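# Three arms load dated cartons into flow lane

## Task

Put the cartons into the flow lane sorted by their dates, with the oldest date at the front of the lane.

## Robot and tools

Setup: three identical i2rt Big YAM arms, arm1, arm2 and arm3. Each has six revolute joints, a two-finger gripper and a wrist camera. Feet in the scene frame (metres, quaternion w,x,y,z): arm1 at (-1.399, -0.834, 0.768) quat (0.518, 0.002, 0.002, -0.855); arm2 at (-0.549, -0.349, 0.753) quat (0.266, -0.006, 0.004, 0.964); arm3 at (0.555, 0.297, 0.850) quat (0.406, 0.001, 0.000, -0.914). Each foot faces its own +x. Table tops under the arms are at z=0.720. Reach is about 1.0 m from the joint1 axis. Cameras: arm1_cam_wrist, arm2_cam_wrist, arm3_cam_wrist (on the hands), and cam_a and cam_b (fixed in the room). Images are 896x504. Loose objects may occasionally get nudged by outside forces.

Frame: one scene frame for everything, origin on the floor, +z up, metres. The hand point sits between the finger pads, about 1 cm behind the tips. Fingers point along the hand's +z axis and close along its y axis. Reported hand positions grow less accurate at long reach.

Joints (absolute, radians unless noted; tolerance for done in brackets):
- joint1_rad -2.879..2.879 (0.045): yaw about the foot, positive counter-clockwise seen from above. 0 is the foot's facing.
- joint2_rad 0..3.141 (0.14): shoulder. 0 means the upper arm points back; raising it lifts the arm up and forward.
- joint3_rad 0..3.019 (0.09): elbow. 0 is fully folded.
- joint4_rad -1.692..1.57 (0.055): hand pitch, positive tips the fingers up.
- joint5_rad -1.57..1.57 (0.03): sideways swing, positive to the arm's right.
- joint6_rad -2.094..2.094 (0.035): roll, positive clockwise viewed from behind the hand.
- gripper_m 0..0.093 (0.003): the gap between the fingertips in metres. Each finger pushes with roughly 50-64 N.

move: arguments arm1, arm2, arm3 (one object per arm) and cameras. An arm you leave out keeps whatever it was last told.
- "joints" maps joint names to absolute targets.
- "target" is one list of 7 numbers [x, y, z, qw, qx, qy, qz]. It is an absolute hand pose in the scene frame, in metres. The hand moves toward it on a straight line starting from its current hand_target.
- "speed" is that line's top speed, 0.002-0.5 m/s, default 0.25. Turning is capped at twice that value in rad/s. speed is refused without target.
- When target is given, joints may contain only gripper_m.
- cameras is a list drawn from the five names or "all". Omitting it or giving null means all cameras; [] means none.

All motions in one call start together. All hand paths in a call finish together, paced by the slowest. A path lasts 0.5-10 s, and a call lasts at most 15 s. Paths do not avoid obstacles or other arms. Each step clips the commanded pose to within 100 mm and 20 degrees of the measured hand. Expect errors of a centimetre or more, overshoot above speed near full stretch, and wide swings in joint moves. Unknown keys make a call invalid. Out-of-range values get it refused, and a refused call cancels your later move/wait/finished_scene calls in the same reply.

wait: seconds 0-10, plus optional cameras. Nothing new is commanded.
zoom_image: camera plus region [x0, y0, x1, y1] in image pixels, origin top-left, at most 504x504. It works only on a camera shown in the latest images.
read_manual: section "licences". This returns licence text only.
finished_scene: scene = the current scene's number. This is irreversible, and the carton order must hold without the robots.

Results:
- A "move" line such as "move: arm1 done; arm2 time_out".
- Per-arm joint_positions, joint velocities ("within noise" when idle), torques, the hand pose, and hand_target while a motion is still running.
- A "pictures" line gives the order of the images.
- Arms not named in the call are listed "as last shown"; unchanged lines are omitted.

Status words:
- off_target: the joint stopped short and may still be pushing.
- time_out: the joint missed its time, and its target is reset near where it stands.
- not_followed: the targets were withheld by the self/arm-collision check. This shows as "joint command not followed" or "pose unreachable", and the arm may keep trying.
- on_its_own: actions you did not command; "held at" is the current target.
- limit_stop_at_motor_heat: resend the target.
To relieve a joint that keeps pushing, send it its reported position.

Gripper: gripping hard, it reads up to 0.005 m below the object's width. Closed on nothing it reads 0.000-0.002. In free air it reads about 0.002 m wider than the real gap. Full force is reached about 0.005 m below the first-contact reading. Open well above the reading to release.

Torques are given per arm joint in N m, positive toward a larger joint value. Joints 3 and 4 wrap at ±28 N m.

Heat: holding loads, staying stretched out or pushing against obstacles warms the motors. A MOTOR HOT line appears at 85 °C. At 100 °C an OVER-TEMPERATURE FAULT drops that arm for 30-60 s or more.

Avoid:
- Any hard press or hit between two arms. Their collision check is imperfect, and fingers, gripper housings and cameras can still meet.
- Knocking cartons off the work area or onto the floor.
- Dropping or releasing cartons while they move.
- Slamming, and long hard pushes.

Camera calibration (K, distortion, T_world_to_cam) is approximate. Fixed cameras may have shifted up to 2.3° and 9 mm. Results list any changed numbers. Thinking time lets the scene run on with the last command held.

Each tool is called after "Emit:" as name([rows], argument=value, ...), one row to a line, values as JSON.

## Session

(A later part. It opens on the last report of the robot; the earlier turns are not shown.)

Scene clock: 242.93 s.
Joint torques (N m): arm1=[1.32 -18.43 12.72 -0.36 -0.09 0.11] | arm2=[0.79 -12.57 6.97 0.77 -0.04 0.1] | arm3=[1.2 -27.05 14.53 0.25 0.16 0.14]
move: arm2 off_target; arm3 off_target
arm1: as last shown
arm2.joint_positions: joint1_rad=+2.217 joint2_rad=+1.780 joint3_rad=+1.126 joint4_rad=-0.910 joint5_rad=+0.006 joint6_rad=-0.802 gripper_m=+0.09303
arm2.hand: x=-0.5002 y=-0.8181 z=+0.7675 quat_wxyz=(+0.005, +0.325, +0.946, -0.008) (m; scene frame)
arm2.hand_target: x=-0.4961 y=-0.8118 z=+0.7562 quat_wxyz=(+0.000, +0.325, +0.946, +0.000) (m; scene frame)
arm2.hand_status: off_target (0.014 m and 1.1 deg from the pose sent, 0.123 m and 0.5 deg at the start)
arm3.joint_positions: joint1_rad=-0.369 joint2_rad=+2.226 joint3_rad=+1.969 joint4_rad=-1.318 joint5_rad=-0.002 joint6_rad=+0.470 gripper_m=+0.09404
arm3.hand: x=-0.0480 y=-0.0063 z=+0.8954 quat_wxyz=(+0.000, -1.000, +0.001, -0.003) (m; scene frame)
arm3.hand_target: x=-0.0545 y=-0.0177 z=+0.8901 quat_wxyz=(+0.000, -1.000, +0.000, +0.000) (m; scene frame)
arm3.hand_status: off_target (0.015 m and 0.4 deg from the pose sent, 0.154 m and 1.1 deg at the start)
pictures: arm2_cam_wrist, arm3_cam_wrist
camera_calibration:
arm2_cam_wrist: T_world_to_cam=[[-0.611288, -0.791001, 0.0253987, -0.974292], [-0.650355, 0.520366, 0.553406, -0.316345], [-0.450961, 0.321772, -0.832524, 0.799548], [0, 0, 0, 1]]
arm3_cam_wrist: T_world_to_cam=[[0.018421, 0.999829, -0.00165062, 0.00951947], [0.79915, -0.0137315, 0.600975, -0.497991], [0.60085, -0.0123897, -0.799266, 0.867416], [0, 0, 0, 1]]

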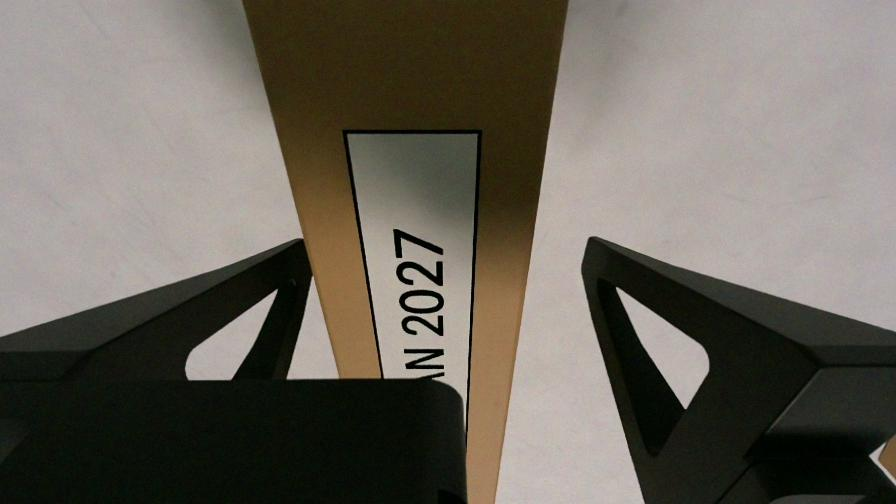

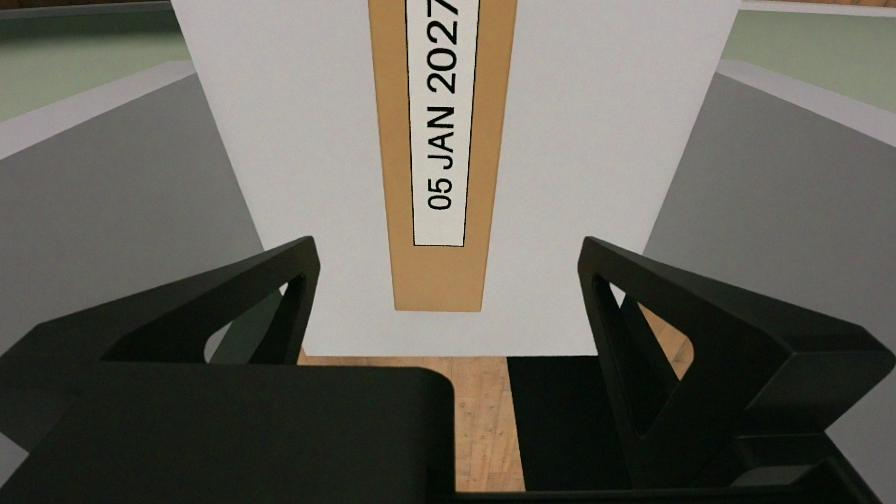

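Emit:
move(arm2={"target":[-0.490,-0.805,0.754,0,0.3256,0.9455,0],"speed":0.1}, arm3={"target":[-0.065,-0.018,0.81,0,1,0,0],"speed":0.12}, cameras=["arm2_cam_wrist","arm3_cam_wrist"])

Scene clock: 246.53 s.
Joint torques (N m): arm1=[1.32 -18.32 12.77 -0.35 -0.09 0.1] | arm2=[0.79 -13.22 6.57 0.7 -0.04 0.06] | arm3=[0.73 -28.75 11.84 0.72 0.16 0.07]
move: arm2 off_target; arm3 off_target
arm1: as last shown
arm2.joint_positions: joint1_rad=+2.231 joint2_rad=+1.780 joint3_rad=+1.109 joint4_rad=-0.899 joint5_rad=+0.006 joint6_rad=-0.787 gripper_m=+0.09303
arm2.hand: x=-0.4940 y=-0.8121 z=+0.7623 quat_wxyz=(+0.004, +0.325, +0.946, -0.006) (m; scene frame)
arm2.hand_target: x=-0.4902 y=-0.8048 z=+0.7541 quat_wxyz=(+0.000, +0.326, +0.946, +0.000) (m; scene frame)
arm2.hand_status: off_target (0.012 m and 0.8 deg from the pose sent, 0.021 m and 1.1 deg at the start)
arm3.joint_positions: joint1_rad=-0.369 joint2_rad=+2.334 joint3_rad=+1.969 joint4_rad=-1.202 joint5_rad=-0.002 joint6_rad=+0.470 gripper_m=+0.09404
arm3.hand: x=-0.0619 y=-0.0134 z=+0.8239 quat_wxyz=(-0.002, -1.000, +0.001, +0.001) (m; scene frame)
arm3.hand_target: x=-0.0647 y=-0.0177 z=+0.8103 quat_wxyz=(+0.000, -1.000, +0.000, +0.000) (m; scene frame)
arm3.hand_status: off_target (0.015 m and 0.2 deg from the pose sent, 0.088 m and 0.4 deg at the start)
pictures: arm2_cam_wrist, arm3_cam_wrist
camera_calibration:
arm2_cam_wrist: T_world_to_cam=[[-0.611241, -0.79115, 0.0216008, -0.962827], [-0.650076, 0.517441, 0.556467, -0.317139], [-0.451426, 0.326093, -0.830589, 0.797899], [0, 0, 0, 1]]
arm3_cam_wrist: T_world_to_cam=[[0.0183985, 0.999814, -0.00574618, 0.0201302], [0.803833, -0.011374, 0.594746, -0.438545], [0.594571, -0.0155614, -0.803893, 0.821989], [0, 0, 0, 1]]

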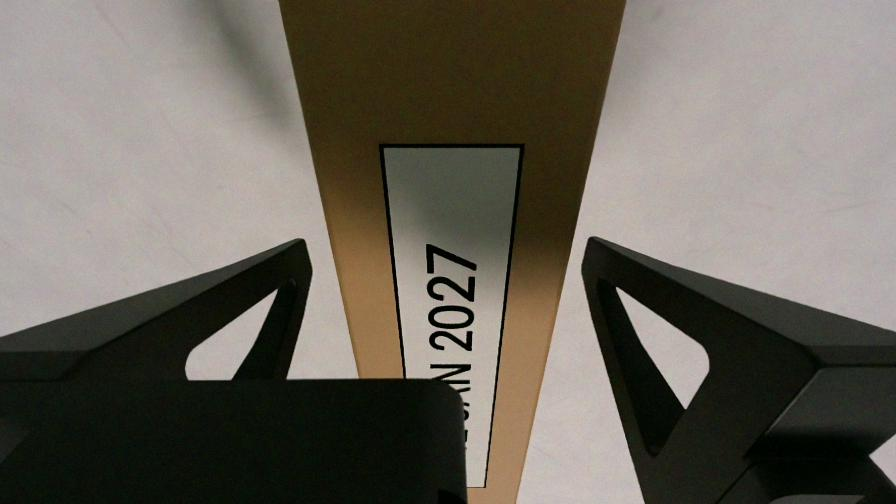

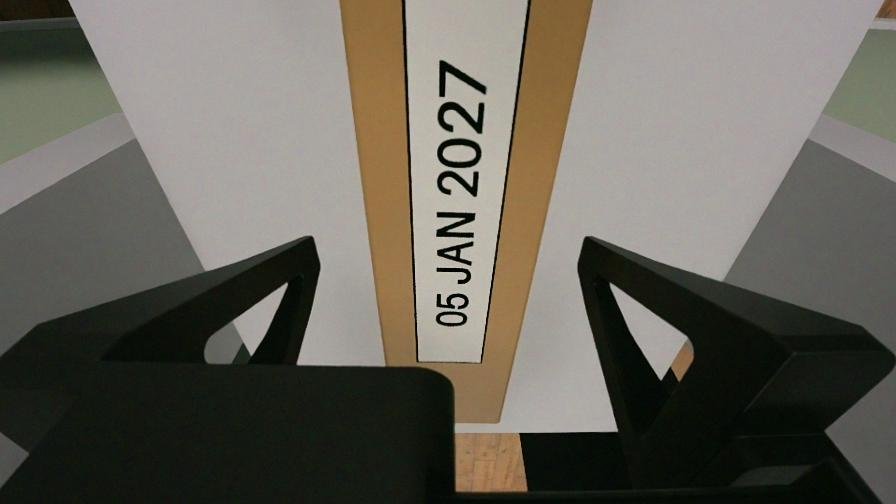

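Emit:
move(arm2={"joints":{"gripper_m":0.052}}, arm3={"target":[-0.069,-0.018,0.768,0,1,0,0],"speed":0.1}, cameras=["arm2_cam_wrist","arm3_cam_wrist"])

Scene clock: 251.07 s.
Joint torques (N m): arm1=[1.32 -18.37 12.75 -0.36 -0.09 0.11] | arm2=[0.73 -13.22 6.57 0.69 -0.11 0.1] | arm3=[0.32 -28.81 11.63 0.75 0.14 0.04]
move: arm2 off_target; arm3 off_target
arm1: as last shown
arm2.joint_positions: joint1_rad=+2.232 joint2_rad=+1.780 joint3_rad=+1.109 joint4_rad=-0.897 joint5_rad=+0.008 joint6_rad=-0.787 gripper_m=+0.05970
arm2.joint_status: gripper_m off_target (ended at +0.05973, target +0.05200)
arm2.hand: x=-0.4940 y=-0.8124 z=+0.7623 quat_wxyz=(+0.003, +0.325, +0.946, -0.007) (m; scene frame)
arm3.joint_positions: joint1_rad=-0.369 joint2_rad=+2.396 joint3_rad=+1.969 joint4_rad=-1.139 joint5_rad=-0.002 joint6_rad=+0.470 gripper_m=+0.09404
arm3.hand: x=-0.0657 y=-0.0153 z=+0.7823 quat_wxyz=(-0.002, -1.000, +0.001, +0.001) (m; scene frame)
arm3.hand_target: x=-0.0686 y=-0.0176 z=+0.7681 quat_wxyz=(+0.000, -1.000, +0.000, +0.000) (m; scene frame)
arm3.hand_status: off_target (0.015 m and 0.2 deg from the pose sent, 0.056 m and 0.2 deg at the start)
pictures: arm2_cam_wrist, arm3_cam_wrist
camera_calibration:
arm2_cam_wrist: T_world_to_cam=[[-0.611238, -0.79109, 0.0237594, -0.964749], [-0.649319, 0.51841, 0.556449, -0.315794], [-0.452519, 0.324696, -0.830542, 0.796301], [0, 0, 0, 1]]
arm3_cam_wrist: T_world_to_cam=[[0.0183985, 0.999814, -0.00574618, 0.0219032], [0.803833, -0.011374, 0.594746, -0.410742], [0.594571, -0.0155614, -0.803893, 0.790708], [0, 0, 0, 1]]

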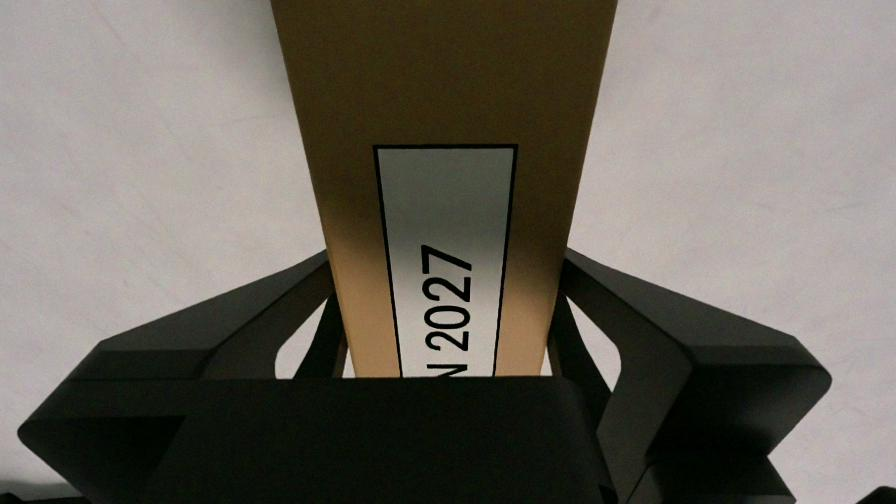

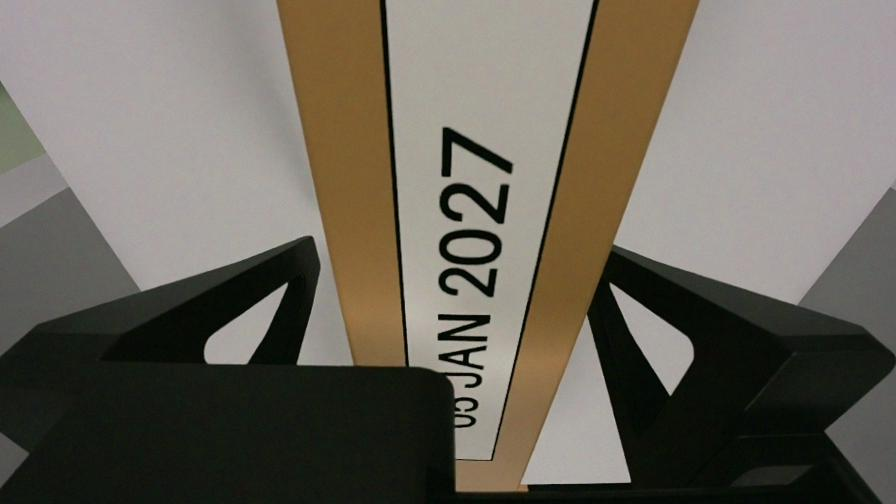

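Emit:
move(arm2={"target":[-0.51,-0.79,1.03,0,0.3256,0.9455,0]}, arm3={"target":[-0.069,-0.011,0.796,0,1,0,0],"speed":0.1}, cameras=["arm3_cam_wrist"])

Scene clock: 255.33 s.
Joint torques (N m): arm1=[1.26 -18.37 12.75 -0.35 -0.09 0.11] | arm2=[-0.73 -11.11 16.09 -0.34 -0.06 -0.12] | arm3=[-0.32 -32.26 11.26 0.01 0.15 -0.03]
move: arm2 off_target; arm3 off_target
arm1: as last shown
arm2.joint_positions: joint1_rad=+2.217 joint2_rad=+1.501 joint3_rad=+1.436 joint4_rad=-1.582 joint5_rad=+0.008 joint6_rad=-0.799 gripper_m=+0.05970
arm2.hand: x=-0.5072 y=-0.7696 z=+1.0016 quat_wxyz=(-0.013, +0.326, +0.945, +0.029) (m; scene frame)
arm2.hand_target: x=-0.5101 y=-0.7879 z=+1.0298 quat_wxyz=(+0.000, +0.326, +0.945, -0.001) (m; scene frame)
arm2.hand_status: off_target (0.035 m and 3.6 deg from the pose sent, 0.269 m and 0.9 deg at the start)
arm3.joint_positions: joint1_rad=-0.369 joint2_rad=+2.389 joint3_rad=+1.969 joint4_rad=-1.160 joint5_rad=-0.002 joint6_rad=+0.468 gripper_m=+0.09404
arm3.hand: x=-0.0624 y=-0.0136 z=+0.7866 quat_wxyz=(+0.002, -1.000, +0.001, -0.006) (m; scene frame)
arm3.hand_target: x=-0.0690 y=-0.0109 z=+0.7962 quat_wxyz=(+0.000, -1.000, +0.000, +0.000) (m; scene frame)
arm3.hand_status: off_target (0.012 m and 0.7 deg from the pose sent, 0.015 m and 0.2 deg at the start)
pictures: arm3_cam_wrist
camera_calibration:
arm3_cam_wrist: T_world_to_cam=[[0.0168939, 0.999857, 0.000647528, 0.0150759], [0.7965, -0.0138494, 0.60448, -0.424127], [0.604402, -0.00969626, -0.79662, 0.787261], [0, 0, 0, 1]]

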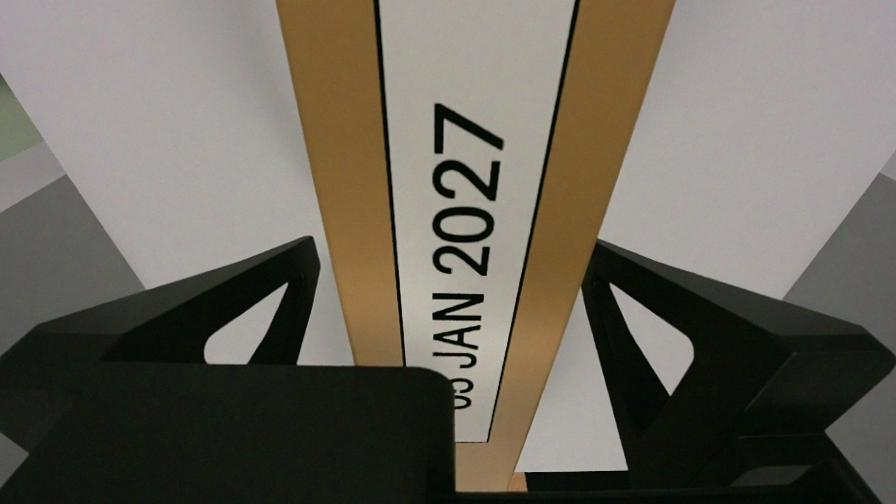

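Emit:
move(arm3={"target":[-0.07,-0.004,0.812,0,1,0,0],"speed":0.1}, cameras=[])

Emit:
move(arm3={"joints":{"gripper_m":0.052}}, cameras=["arm3_cam_wrist","cam_b"])

Scene clock: 258.57 s.
move: arm3 done
arm3.hand_status: done (0.010 m and 0.3 deg from the pose sent, 0.028 m and 0.7 deg at the start)
pictures: none

Scene clock: 259.23 s.
Joint torques (N m): arm1=[1.32 -18.37 12.75 -0.39 -0.09 0.11] | arm2=[-0.62 -11.11 16.08 -0.31 -0.06 -0.12] | arm3=[-0.73 -31.62 11.1 0.01 0.14 -0.04]
move: arm3 off_target
arm1.joint_positions: joint1_rad=-0.008 joint2_rad=+1.721 joint3_rad=+1.749 joint4_rad=-1.646 joint5_rad=+0.006 joint6_rad=-1.546 gripper_m=+0.09295
arm1.hand: x=-1.6431 y=-1.2899 z=+1.0243 quat_wxyz=(-0.003, -0.254, -0.967, -0.027) (m; scene frame)
arm2.joint_positions: joint1_rad=+2.217 joint2_rad=+1.501 joint3_rad=+1.436 joint4_rad=-1.582 joint5_rad=+0.008 joint6_rad=-0.800 gripper_m=+0.05970
arm2.hand: x=-0.5072 y=-0.7696 z=+1.0016 quat_wxyz=(-0.013, +0.325, +0.945, +0.029) (m; scene frame)
arm3.joint_positions: joint1_rad=-0.374 joint2_rad=+2.359 joint3_rad=+1.969 joint4_rad=-1.182 joint5_rad=-0.002 joint6_rad=+0.459 gripper_m=+0.05834
arm3.joint_status: gripper_m off_target (ended at +0.05837, target +0.05200)
arm3.hand: x=-0.0641 y=-0.0103 z=+0.8068 quat_wxyz=(+0.000, -1.000, -0.002, -0.002) (m; scene frame)
pictures: arm3_cam_wrist, cam_b
camera_calibration:
arm3_cam_wrist: T_world_to_cam=[[0.0126962, 0.999915, -0.00293314, 0.0144019], [0.800645, -0.00840869, 0.59908, -0.430286], [0.599005, -0.00995445, -0.800684, 0.807322], [0, 0, 0, 1]]

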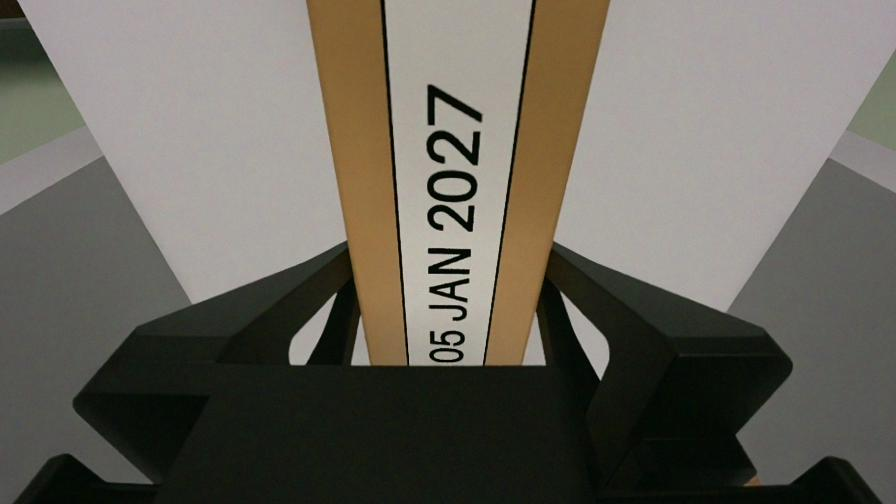

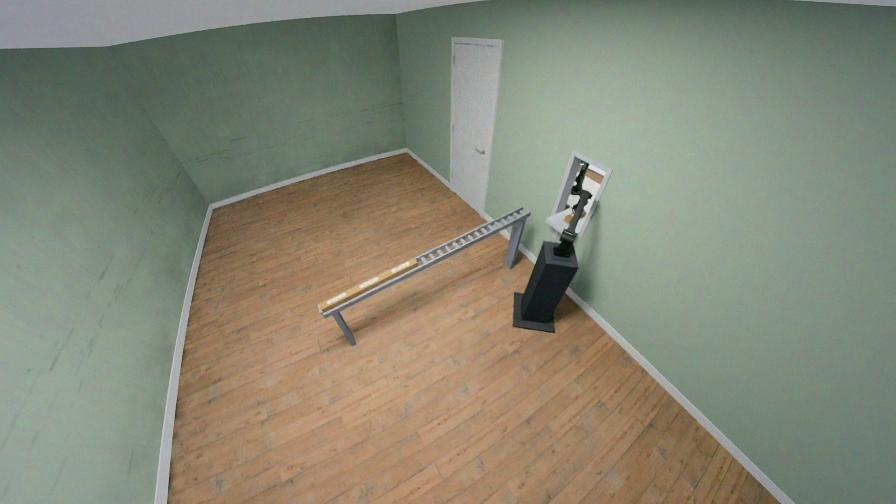

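Emit:
move(arm3={"target":[-0.05,0.0,0.98,0,1,0,0]}, cameras=[])

Emit:
move(arm3={"target":[0.17,0.1,1.08,0,1,0,0]}, arm2={"joints":{"joint1_rad":-1.82}}, cameras=["cam_b"])

Emit:
move(arm3={"joints":{"joint1_rad":1.15,"joint6_rad":1.3}}, arm2={"target":[-0.22,-0.05,1.02,0,0,1,0]})

Scene clock: 264.77 s.
move: arm3 off_target
arm3.hand_status: off_target (0.036 m and 3.6 deg from the pose sent, 0.174 m and 0.3 deg at the start; pose on its path clipped on 7 of 48 steps)
pictures: none

Scene clock: 268.60 s.
move: arm2 done; arm3 off_target
arm2.joint_status: all done
arm3.hand_status: off_target (0.014 m and 1.4 deg from the pose sent, 0.260 m and 3.6 deg at the start)
pictures: cam_b

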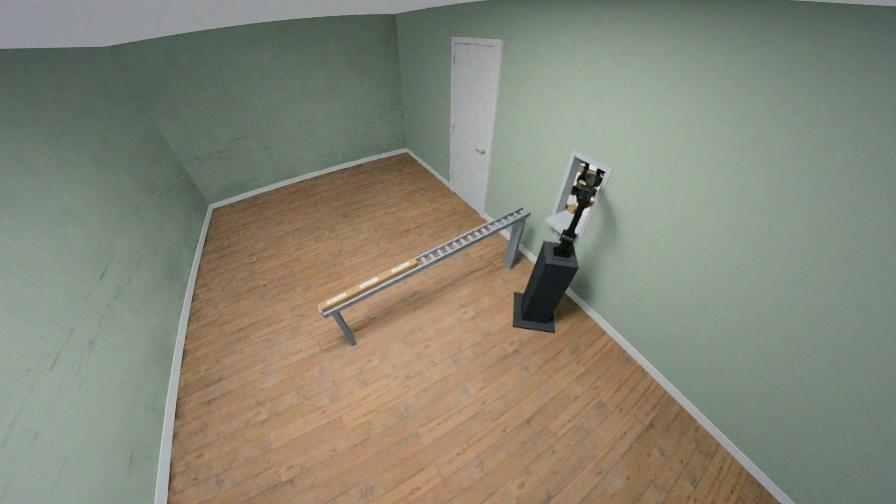

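Scene clock: 272.77 s.
Joint torques (N m): arm1=[1.38 -18.37 12.75 -0.35 -0.08 0.11] | arm2=[-0.85 -13.22 13.96 0.31 0.05 0.02] | arm3=[-0.21 -18.55 12.07 -0.01 0.18 0.15]
move: arm2 off_target; arm3 done
arm1.joint_positions: joint1_rad=-0.008 joint2_rad=+1.721 joint3_rad=+1.749 joint4_rad=-1.646 joint5_rad=+0.006 joint6_rad=-1.546 gripper_m=+0.09295
arm1.hand: x=-1.6431 y=-1.2899 z=+1.0243 quat_wxyz=(-0.003, -0.254, -0.967, -0.027) (m; scene frame)
arm2.joint_positions: joint1_rad=-1.869 joint2_rad=+1.510 joint3_rad=+1.440 joint4_rad=-1.574 joint5_rad=-0.015 joint6_rad=+0.713 gripper_m=+0.05975
arm2.hand: x=-0.2330 y=-0.0570 z=+0.9934 quat_wxyz=(+0.028, +0.009, -0.999, +0.024) (m; scene frame)
arm2.hand_target: x=-0.2211 y=-0.0510 z=+1.0199 quat_wxyz=(+0.000, +0.000, -1.000, +0.000) (m; scene frame)
arm2.hand_status: off_target (0.030 m and 4.4 deg from the pose sent, 0.037 m and 90.7 deg at the start)
arm3.joint_positions: joint1_rad=+1.156 joint2_rad=+1.489 joint3_rad=+1.357 joint4_rad=-1.461 joint5_rad=-0.002 joint6_rad=+1.291 gripper_m=+0.05836
arm3.joint_status: all done
arm3.hand: x=+0.7304 y=-0.0965 z=+1.0680 quat_wxyz=(+0.011, -0.939, -0.343, -0.001) (m; scene frame)
pictures: arm1_cam_wrist, arm2_cam_wrist, arm3_cam_wrist, cam_a, cam_b
camera_calibration:
arm1_cam_wrist: T_world_to_cam=[[-0.487197, -0.869826, -0.0777232, -1.83956], [-0.699362, 0.335315, 0.631234, -1.3654], [-0.523003, 0.361892, -0.771688, 0.521443], [0, 0, 0, 1]]
arm2_cam_wrist: T_world_to_cam=[[0.0256988, -0.997835, 0.0605337, -0.112969], [-0.792303, 0.0165942, 0.609901, -0.781533], [-0.609586, -0.0636348, -0.790162, 0.762189], [0, 0, 0, 1]]
arm3_cam_wrist: T_world_to_cam=[[-0.632661, 0.774233, 0.0174025, 0.519153], [0.624427, 0.496698, 0.602811, -1.05006], [0.458073, 0.392242, -0.797694, 0.678201], [0, 0, 0, 1]]

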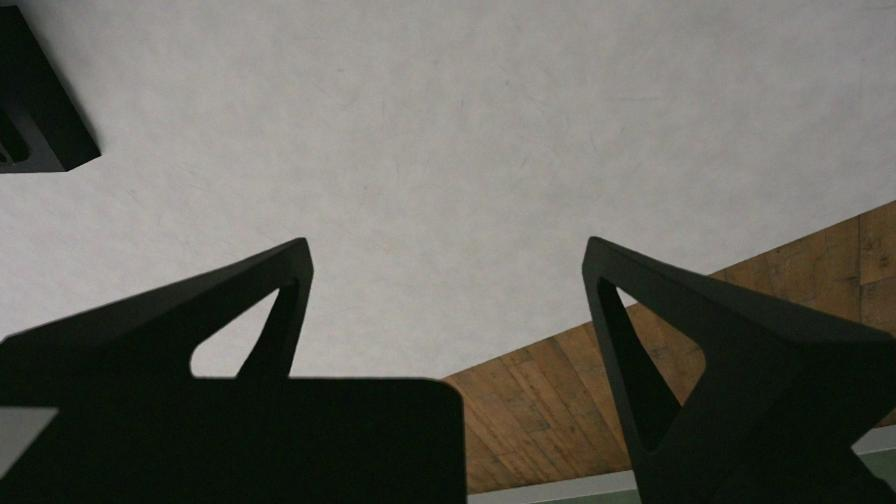

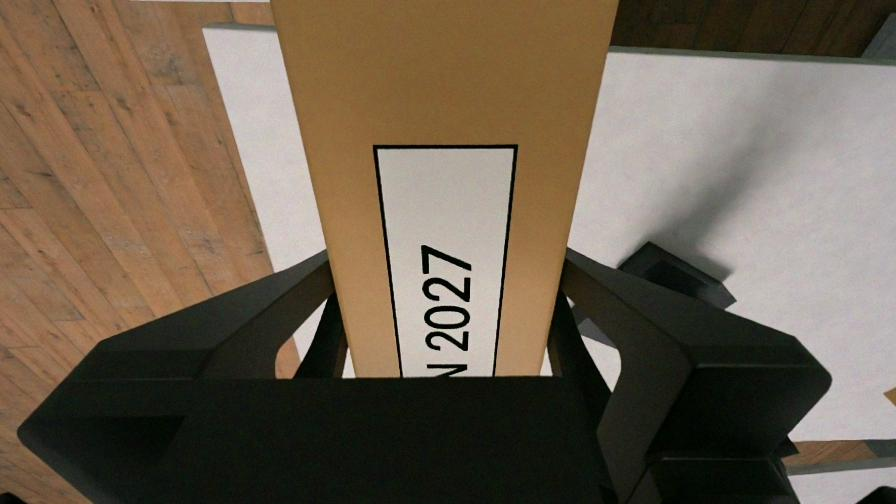

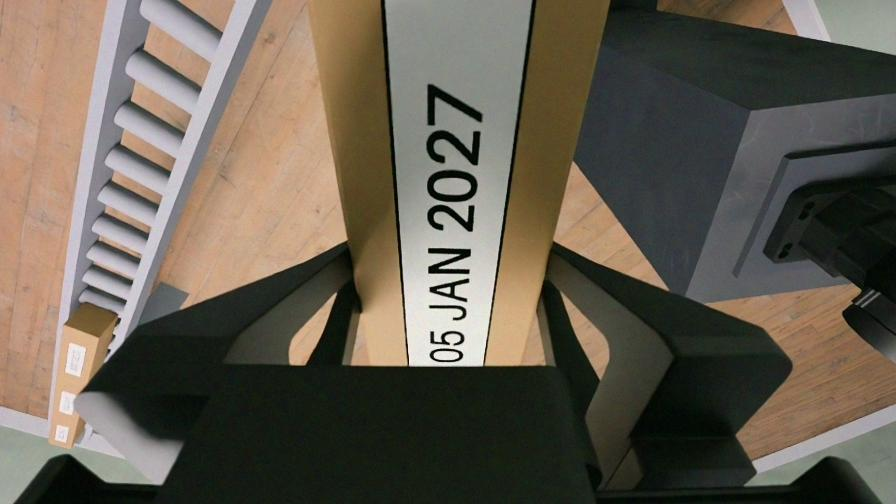

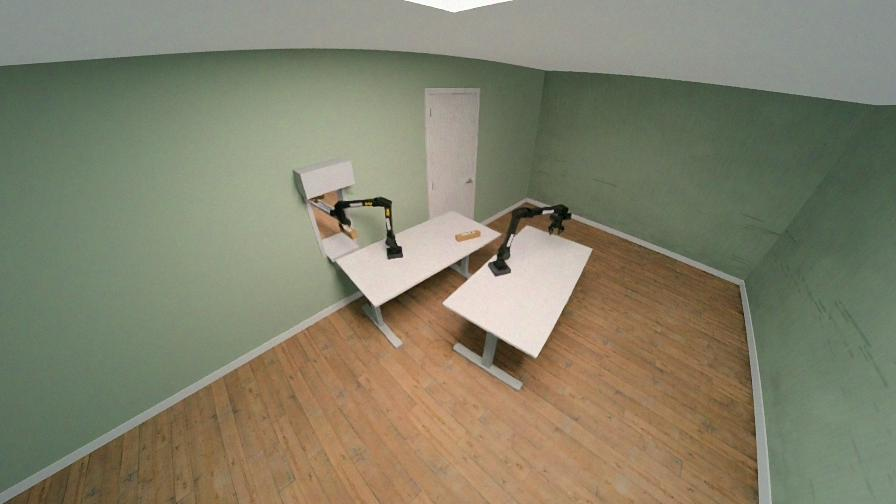

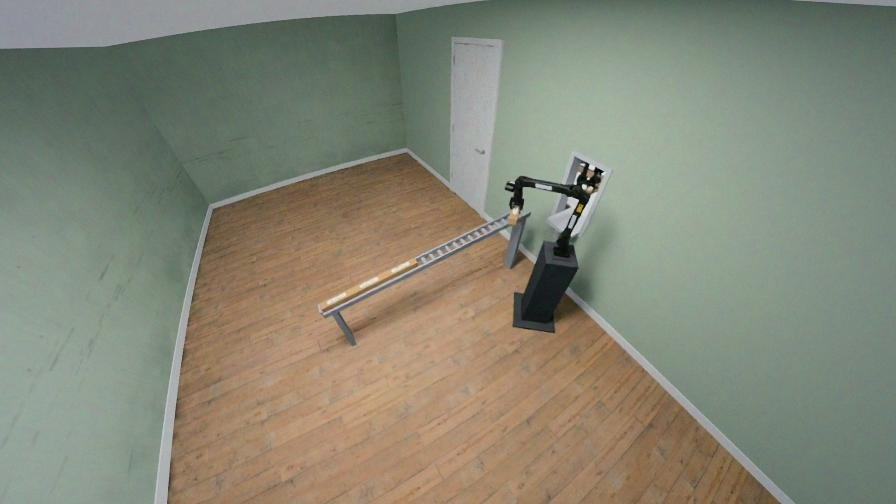

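Emit:
move(arm3={"target":[0.68,-0.345,0.92,0,1,0,0]}, arm2={"target":[-0.1,-0.01,0.94,0,0,1,0]}, cameras=["arm3_cam_wrist","cam_b"])

Emit:
zoom_image(camera="cam_b", region=[440, 160, 600, 270])

Scene clock: 282.03 s.
Joint torques (N m): arm1=[1.32 -18.37 12.75 -0.35 -0.08 0.11] | arm2=[-0.97 -16.56 15.75 0.17 -0.02 -0.12] | arm3=[0.03 -28.92 15.92 -0.2 0.23 0.15]
Heat: arm1: hottest joint3_rad 49 °C; arm2: hottest joint3_rad 50 °C; arm3: hottest joint3_rad 41 °C.
move: arm2 off_target; arm3 off_target
arm1: as last shown
arm2.joint_positions: joint1_rad=-1.955 joint2_rad=+1.819 joint3_rad=+1.615 joint4_rad=-1.446 joint5_rad=-0.013 joint6_rad=+0.651 gripper_m=+0.05975
arm2.hand: x=-0.1242 y=-0.0230 z=+0.9119 quat_wxyz=(+0.031, -0.002, -0.999, +0.025) (m; scene frame)
arm2.hand_target: x=-0.1020 y=-0.0117 z=+0.9405 quat_wxyz=(-0.001, +0.000, -1.000, +0.000) (m; scene frame)
arm2.hand_status: off_target (0.039 m and 4.5 deg from the pose sent, 0.151 m and 4.3 deg at the start)
arm3.joint_positions: joint1_rad=+0.932 joint2_rad=+2.145 joint3_rad=+1.822 joint4_rad=-1.303 joint5_rad=-0.001 joint6_rad=+1.756 gripper_m=+0.05834
arm3.hand: x=+0.6786 y=-0.3237 z=+0.8953 quat_wxyz=(+0.027, -1.000, -0.006, +0.004) (m; scene frame)
arm3.hand_target: x=+0.6797 y=-0.3435 z=+0.9205 quat_wxyz=(-0.001, -1.000, +0.000, +0.000) (m; scene frame)
arm3.hand_status: off_target (0.033 m and 3.2 deg from the pose sent, 0.294 m and 40.2 deg at the start)
pictures: arm3_cam_wrist, cam_b
camera_calibration:
arm3_cam_wrist: T_world_to_cam=[[0.00330296, 0.998688, 0.0510939, 0.276134], [0.807646, -0.0327925, 0.588756, -1.08395], [0.589659, 0.0393211, -0.806695, 0.457839], [0, 0, 0, 1]]

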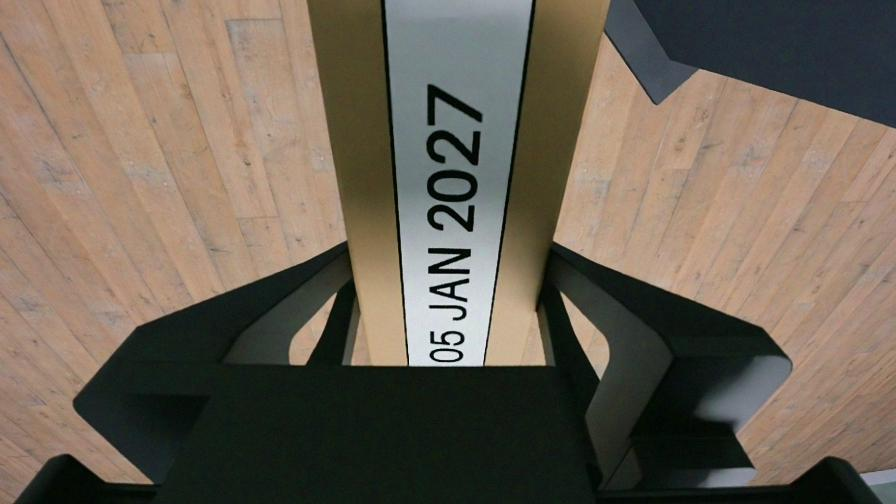

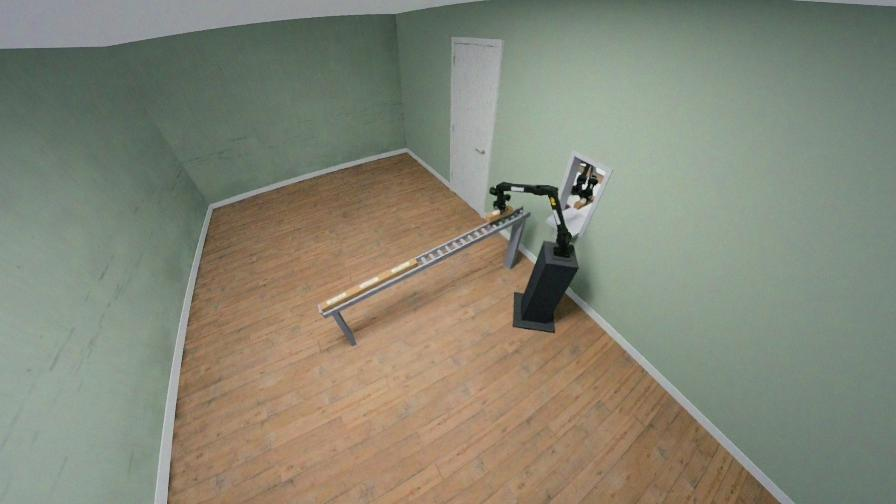

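Scaled by 3.150 from the camera's 896x504 image, which has a finer 1280x720 frame.

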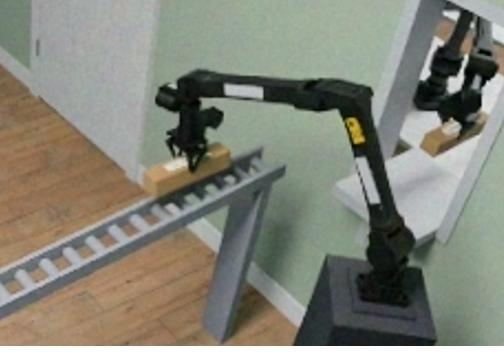

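Emit:
move(arm3={"target":[0.68,-0.362,0.82,0,0.999,0,-0.0436],"speed":0.15}, arm2={"target":[-0.02,0.0,0.87,0,0,1,0]}, cameras=["arm3_cam_wrist","cam_b","cam_a"])

Emit:
zoom_image(camera="cam_b", region=[460, 170, 560, 250])

Emit:
zoom_image(camera="cam_a", region=[290, 170, 390, 270])

Scene clock: 288.20 s.
Joint torques (N m): arm1=[1.38 -18.37 12.77 -0.35 -0.09 0.11] | arm2=[-0.85 -19.6 15.47 0.02 -0.06 -0.12] | arm3=[0.73 -30.45 14.46 0.24 0.33 0.16]
move: arm2 off_target; arm3 off_target
arm1: as last shown
arm2.joint_positions: joint1_rad=-2.018 joint2_rad=+2.049 joint3_rad=+1.780 joint4_rad=-1.376 joint5_rad=-0.012 joint6_rad=+0.590 gripper_m=+0.05975
arm2.hand: x=-0.0448 y=-0.0122 z=+0.8428 quat_wxyz=(+0.030, -0.003, -0.999, +0.021) (m; scene frame)
arm2.hand_target: x=-0.0221 y=-0.0013 z=+0.8706 quat_wxyz=(-0.001, +0.000, -1.000, +0.000) (m; scene frame)
arm2.hand_status: off_target (0.039 m and 4.2 deg from the pose sent, 0.115 m and 4.5 deg at the start)
arm3.joint_positions: joint1_rad=+0.936 joint2_rad=+2.302 joint3_rad=+1.830 joint4_rad=-1.182 joint5_rad=+0.082 joint6_rad=+1.773 gripper_m=+0.05834
arm3.hand: x=+0.6692 y=-0.3373 z=+0.7988 quat_wxyz=(+0.033, -0.998, -0.001, +0.047) (m; scene frame)
arm3.hand_target: x=+0.6797 y=-0.3604 z=+0.8209 quat_wxyz=(+0.000, -0.999, +0.000, +0.043) (m; scene frame)
arm3.hand_status: off_target (0.034 m and 3.8 deg from the pose sent, 0.085 m and 5.6 deg at the start)
pictures: arm3_cam_wrist, cam_a, cam_b
camera_calibration:
arm3_cam_wrist: T_world_to_cam=[[0.0165597, 0.997962, 0.0616309, 0.277198], [0.856012, -0.0460031, 0.514905, -0.997831], [0.51669, 0.0442302, -0.855029, 0.475126], [0, 0, 0, 1]]

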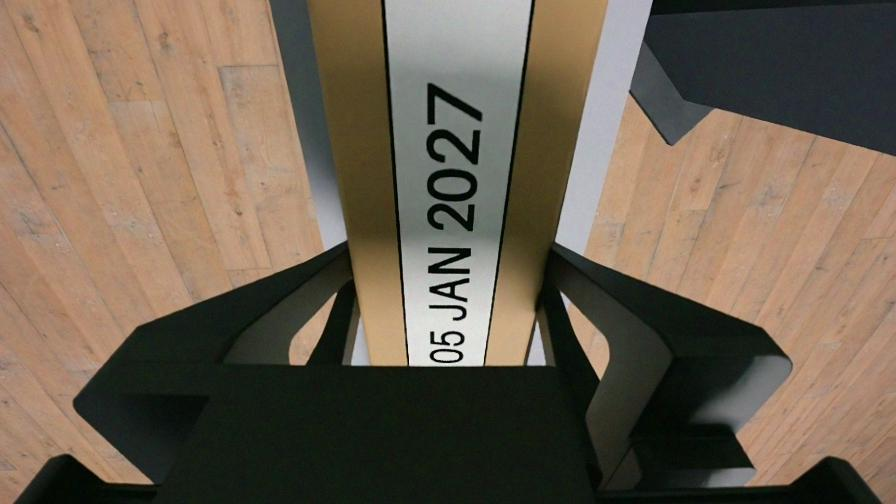

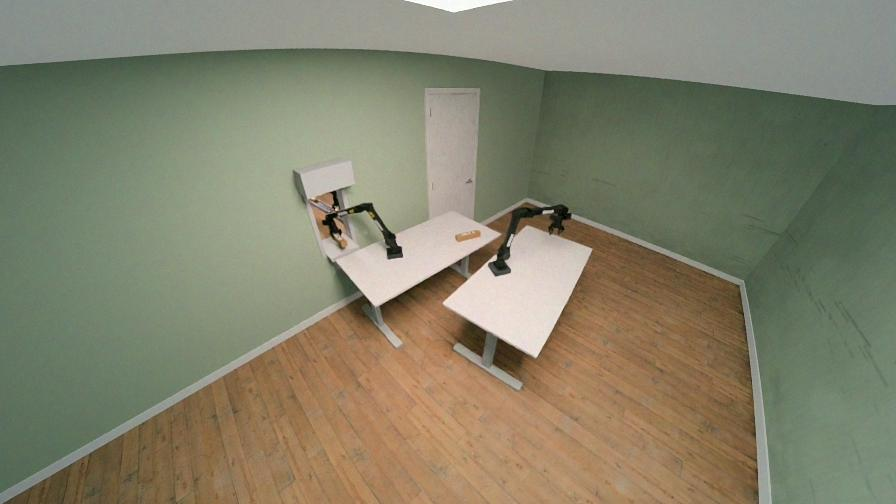

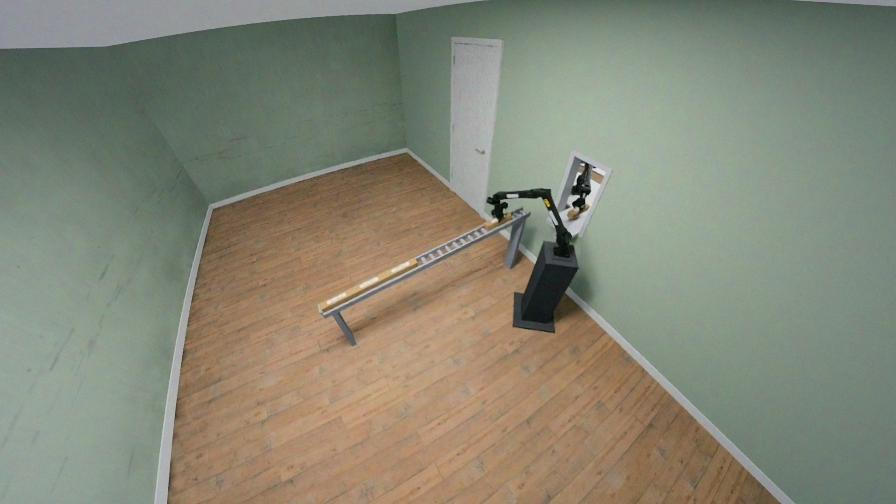

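Scaled by 5.040 from the camera's 896x504 image, which has a finer 1280x720 frame.

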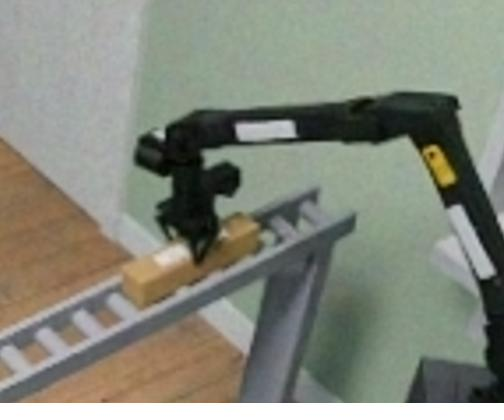

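Scaled by 5.040 from the camera's 896x504 image, which has a finer 1280x720 frame.

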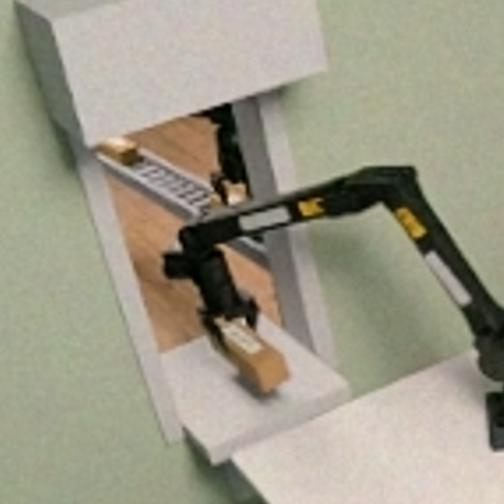

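Emit:
move(arm3={"target":[0.68,-0.362,0.775,0,0.999,0,-0.0436],"speed":0.1}, arm2={"target":[-0.02,0.0,0.825,0,0,1,0],"speed":0.1}, cameras=["arm3_cam_wrist","cam_b"])

Emit:
zoom_image(camera="cam_b", region=[460, 170, 560, 250])

Scene clock: 291.93 s.
Joint torques (N m): arm1=[1.32 -18.37 12.77 -0.35 -0.09 0.11] | arm2=[-0.73 -20.95 10.78 0.5 -0.08 -0.11] | arm3=[0.79 -25.93 12.59 1.72 0.41 0.25]
move: arm2 off_target; arm3 off_target
arm1: as last shown
arm2.joint_positions: joint1_rad=-2.018 joint2_rad=+2.089 joint3_rad=+1.780 joint4_rad=-1.288 joint5_rad=-0.012 joint6_rad=+0.589 gripper_m=+0.05975
arm2.hand: x=-0.0283 y=-0.0018 z=+0.8175 quat_wxyz=(+0.010, -0.003, -1.000, +0.008) (m; scene frame)
arm2.hand_target: x=-0.0202 y=+0.0000 z=+0.8250 quat_wxyz=(+0.000, +0.000, -1.000, +0.000) (m; scene frame)
arm2.hand_status: off_target (0.011 m and 1.5 deg from the pose sent, 0.033 m and 4.2 deg at the start)
arm3.joint_positions: joint1_rad=+0.942 joint2_rad=+2.310 joint3_rad=+1.830 joint4_rad=-1.141 joint5_rad=+0.080 joint6_rad=+1.767 gripper_m=+0.05834
arm3.hand: x=+0.6752 y=-0.3448 z=+0.7933 quat_wxyz=(+0.017, -0.999, -0.007, +0.043) (m; scene frame)
arm3.hand_target: x=+0.6799 y=-0.3605 z=+0.7758 quat_wxyz=(+0.000, -0.999, +0.000, +0.043) (m; scene frame)
arm3.hand_status: off_target (0.026 m and 2.1 deg from the pose sent, 0.036 m and 3.8 deg at the start)
pictures: arm3_cam_wrist, cam_b
camera_calibration:
arm3_cam_wrist: T_world_to_cam=[[0.00343584, 0.999523, 0.0307066, 0.318864], [0.851632, -0.0190191, 0.523794, -0.995291], [0.524128, 0.024351, -0.851291, 0.452823], [0, 0, 0, 1]]

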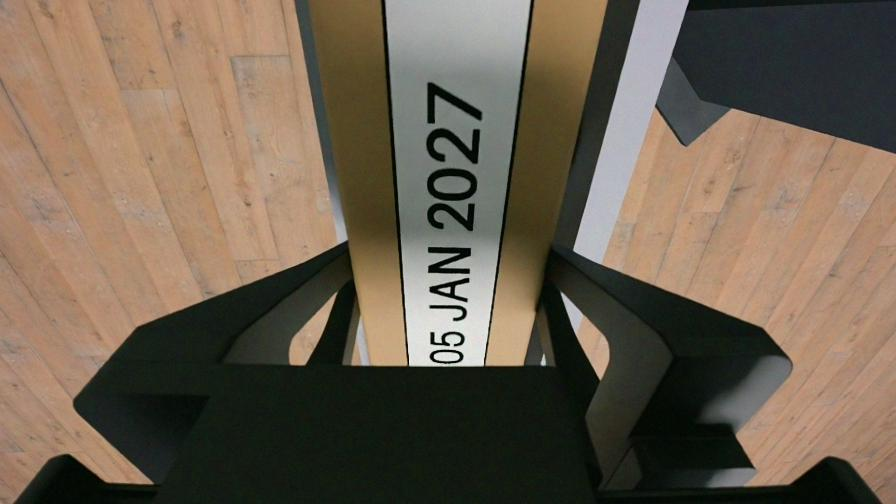

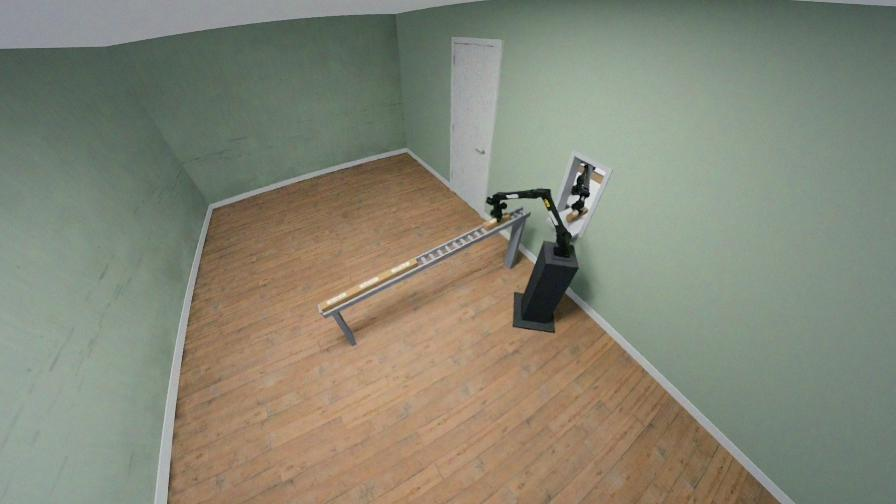

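Scaled by 5.040 from the camera's 896x504 image, which has a finer 1280x720 frame.

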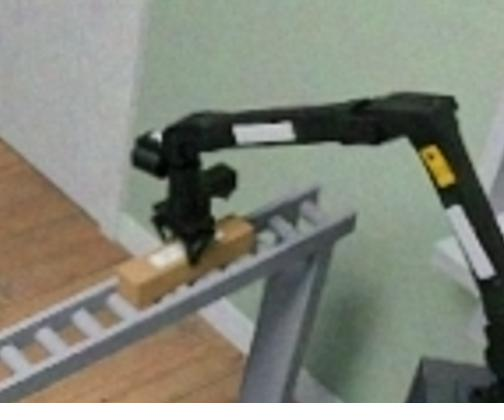

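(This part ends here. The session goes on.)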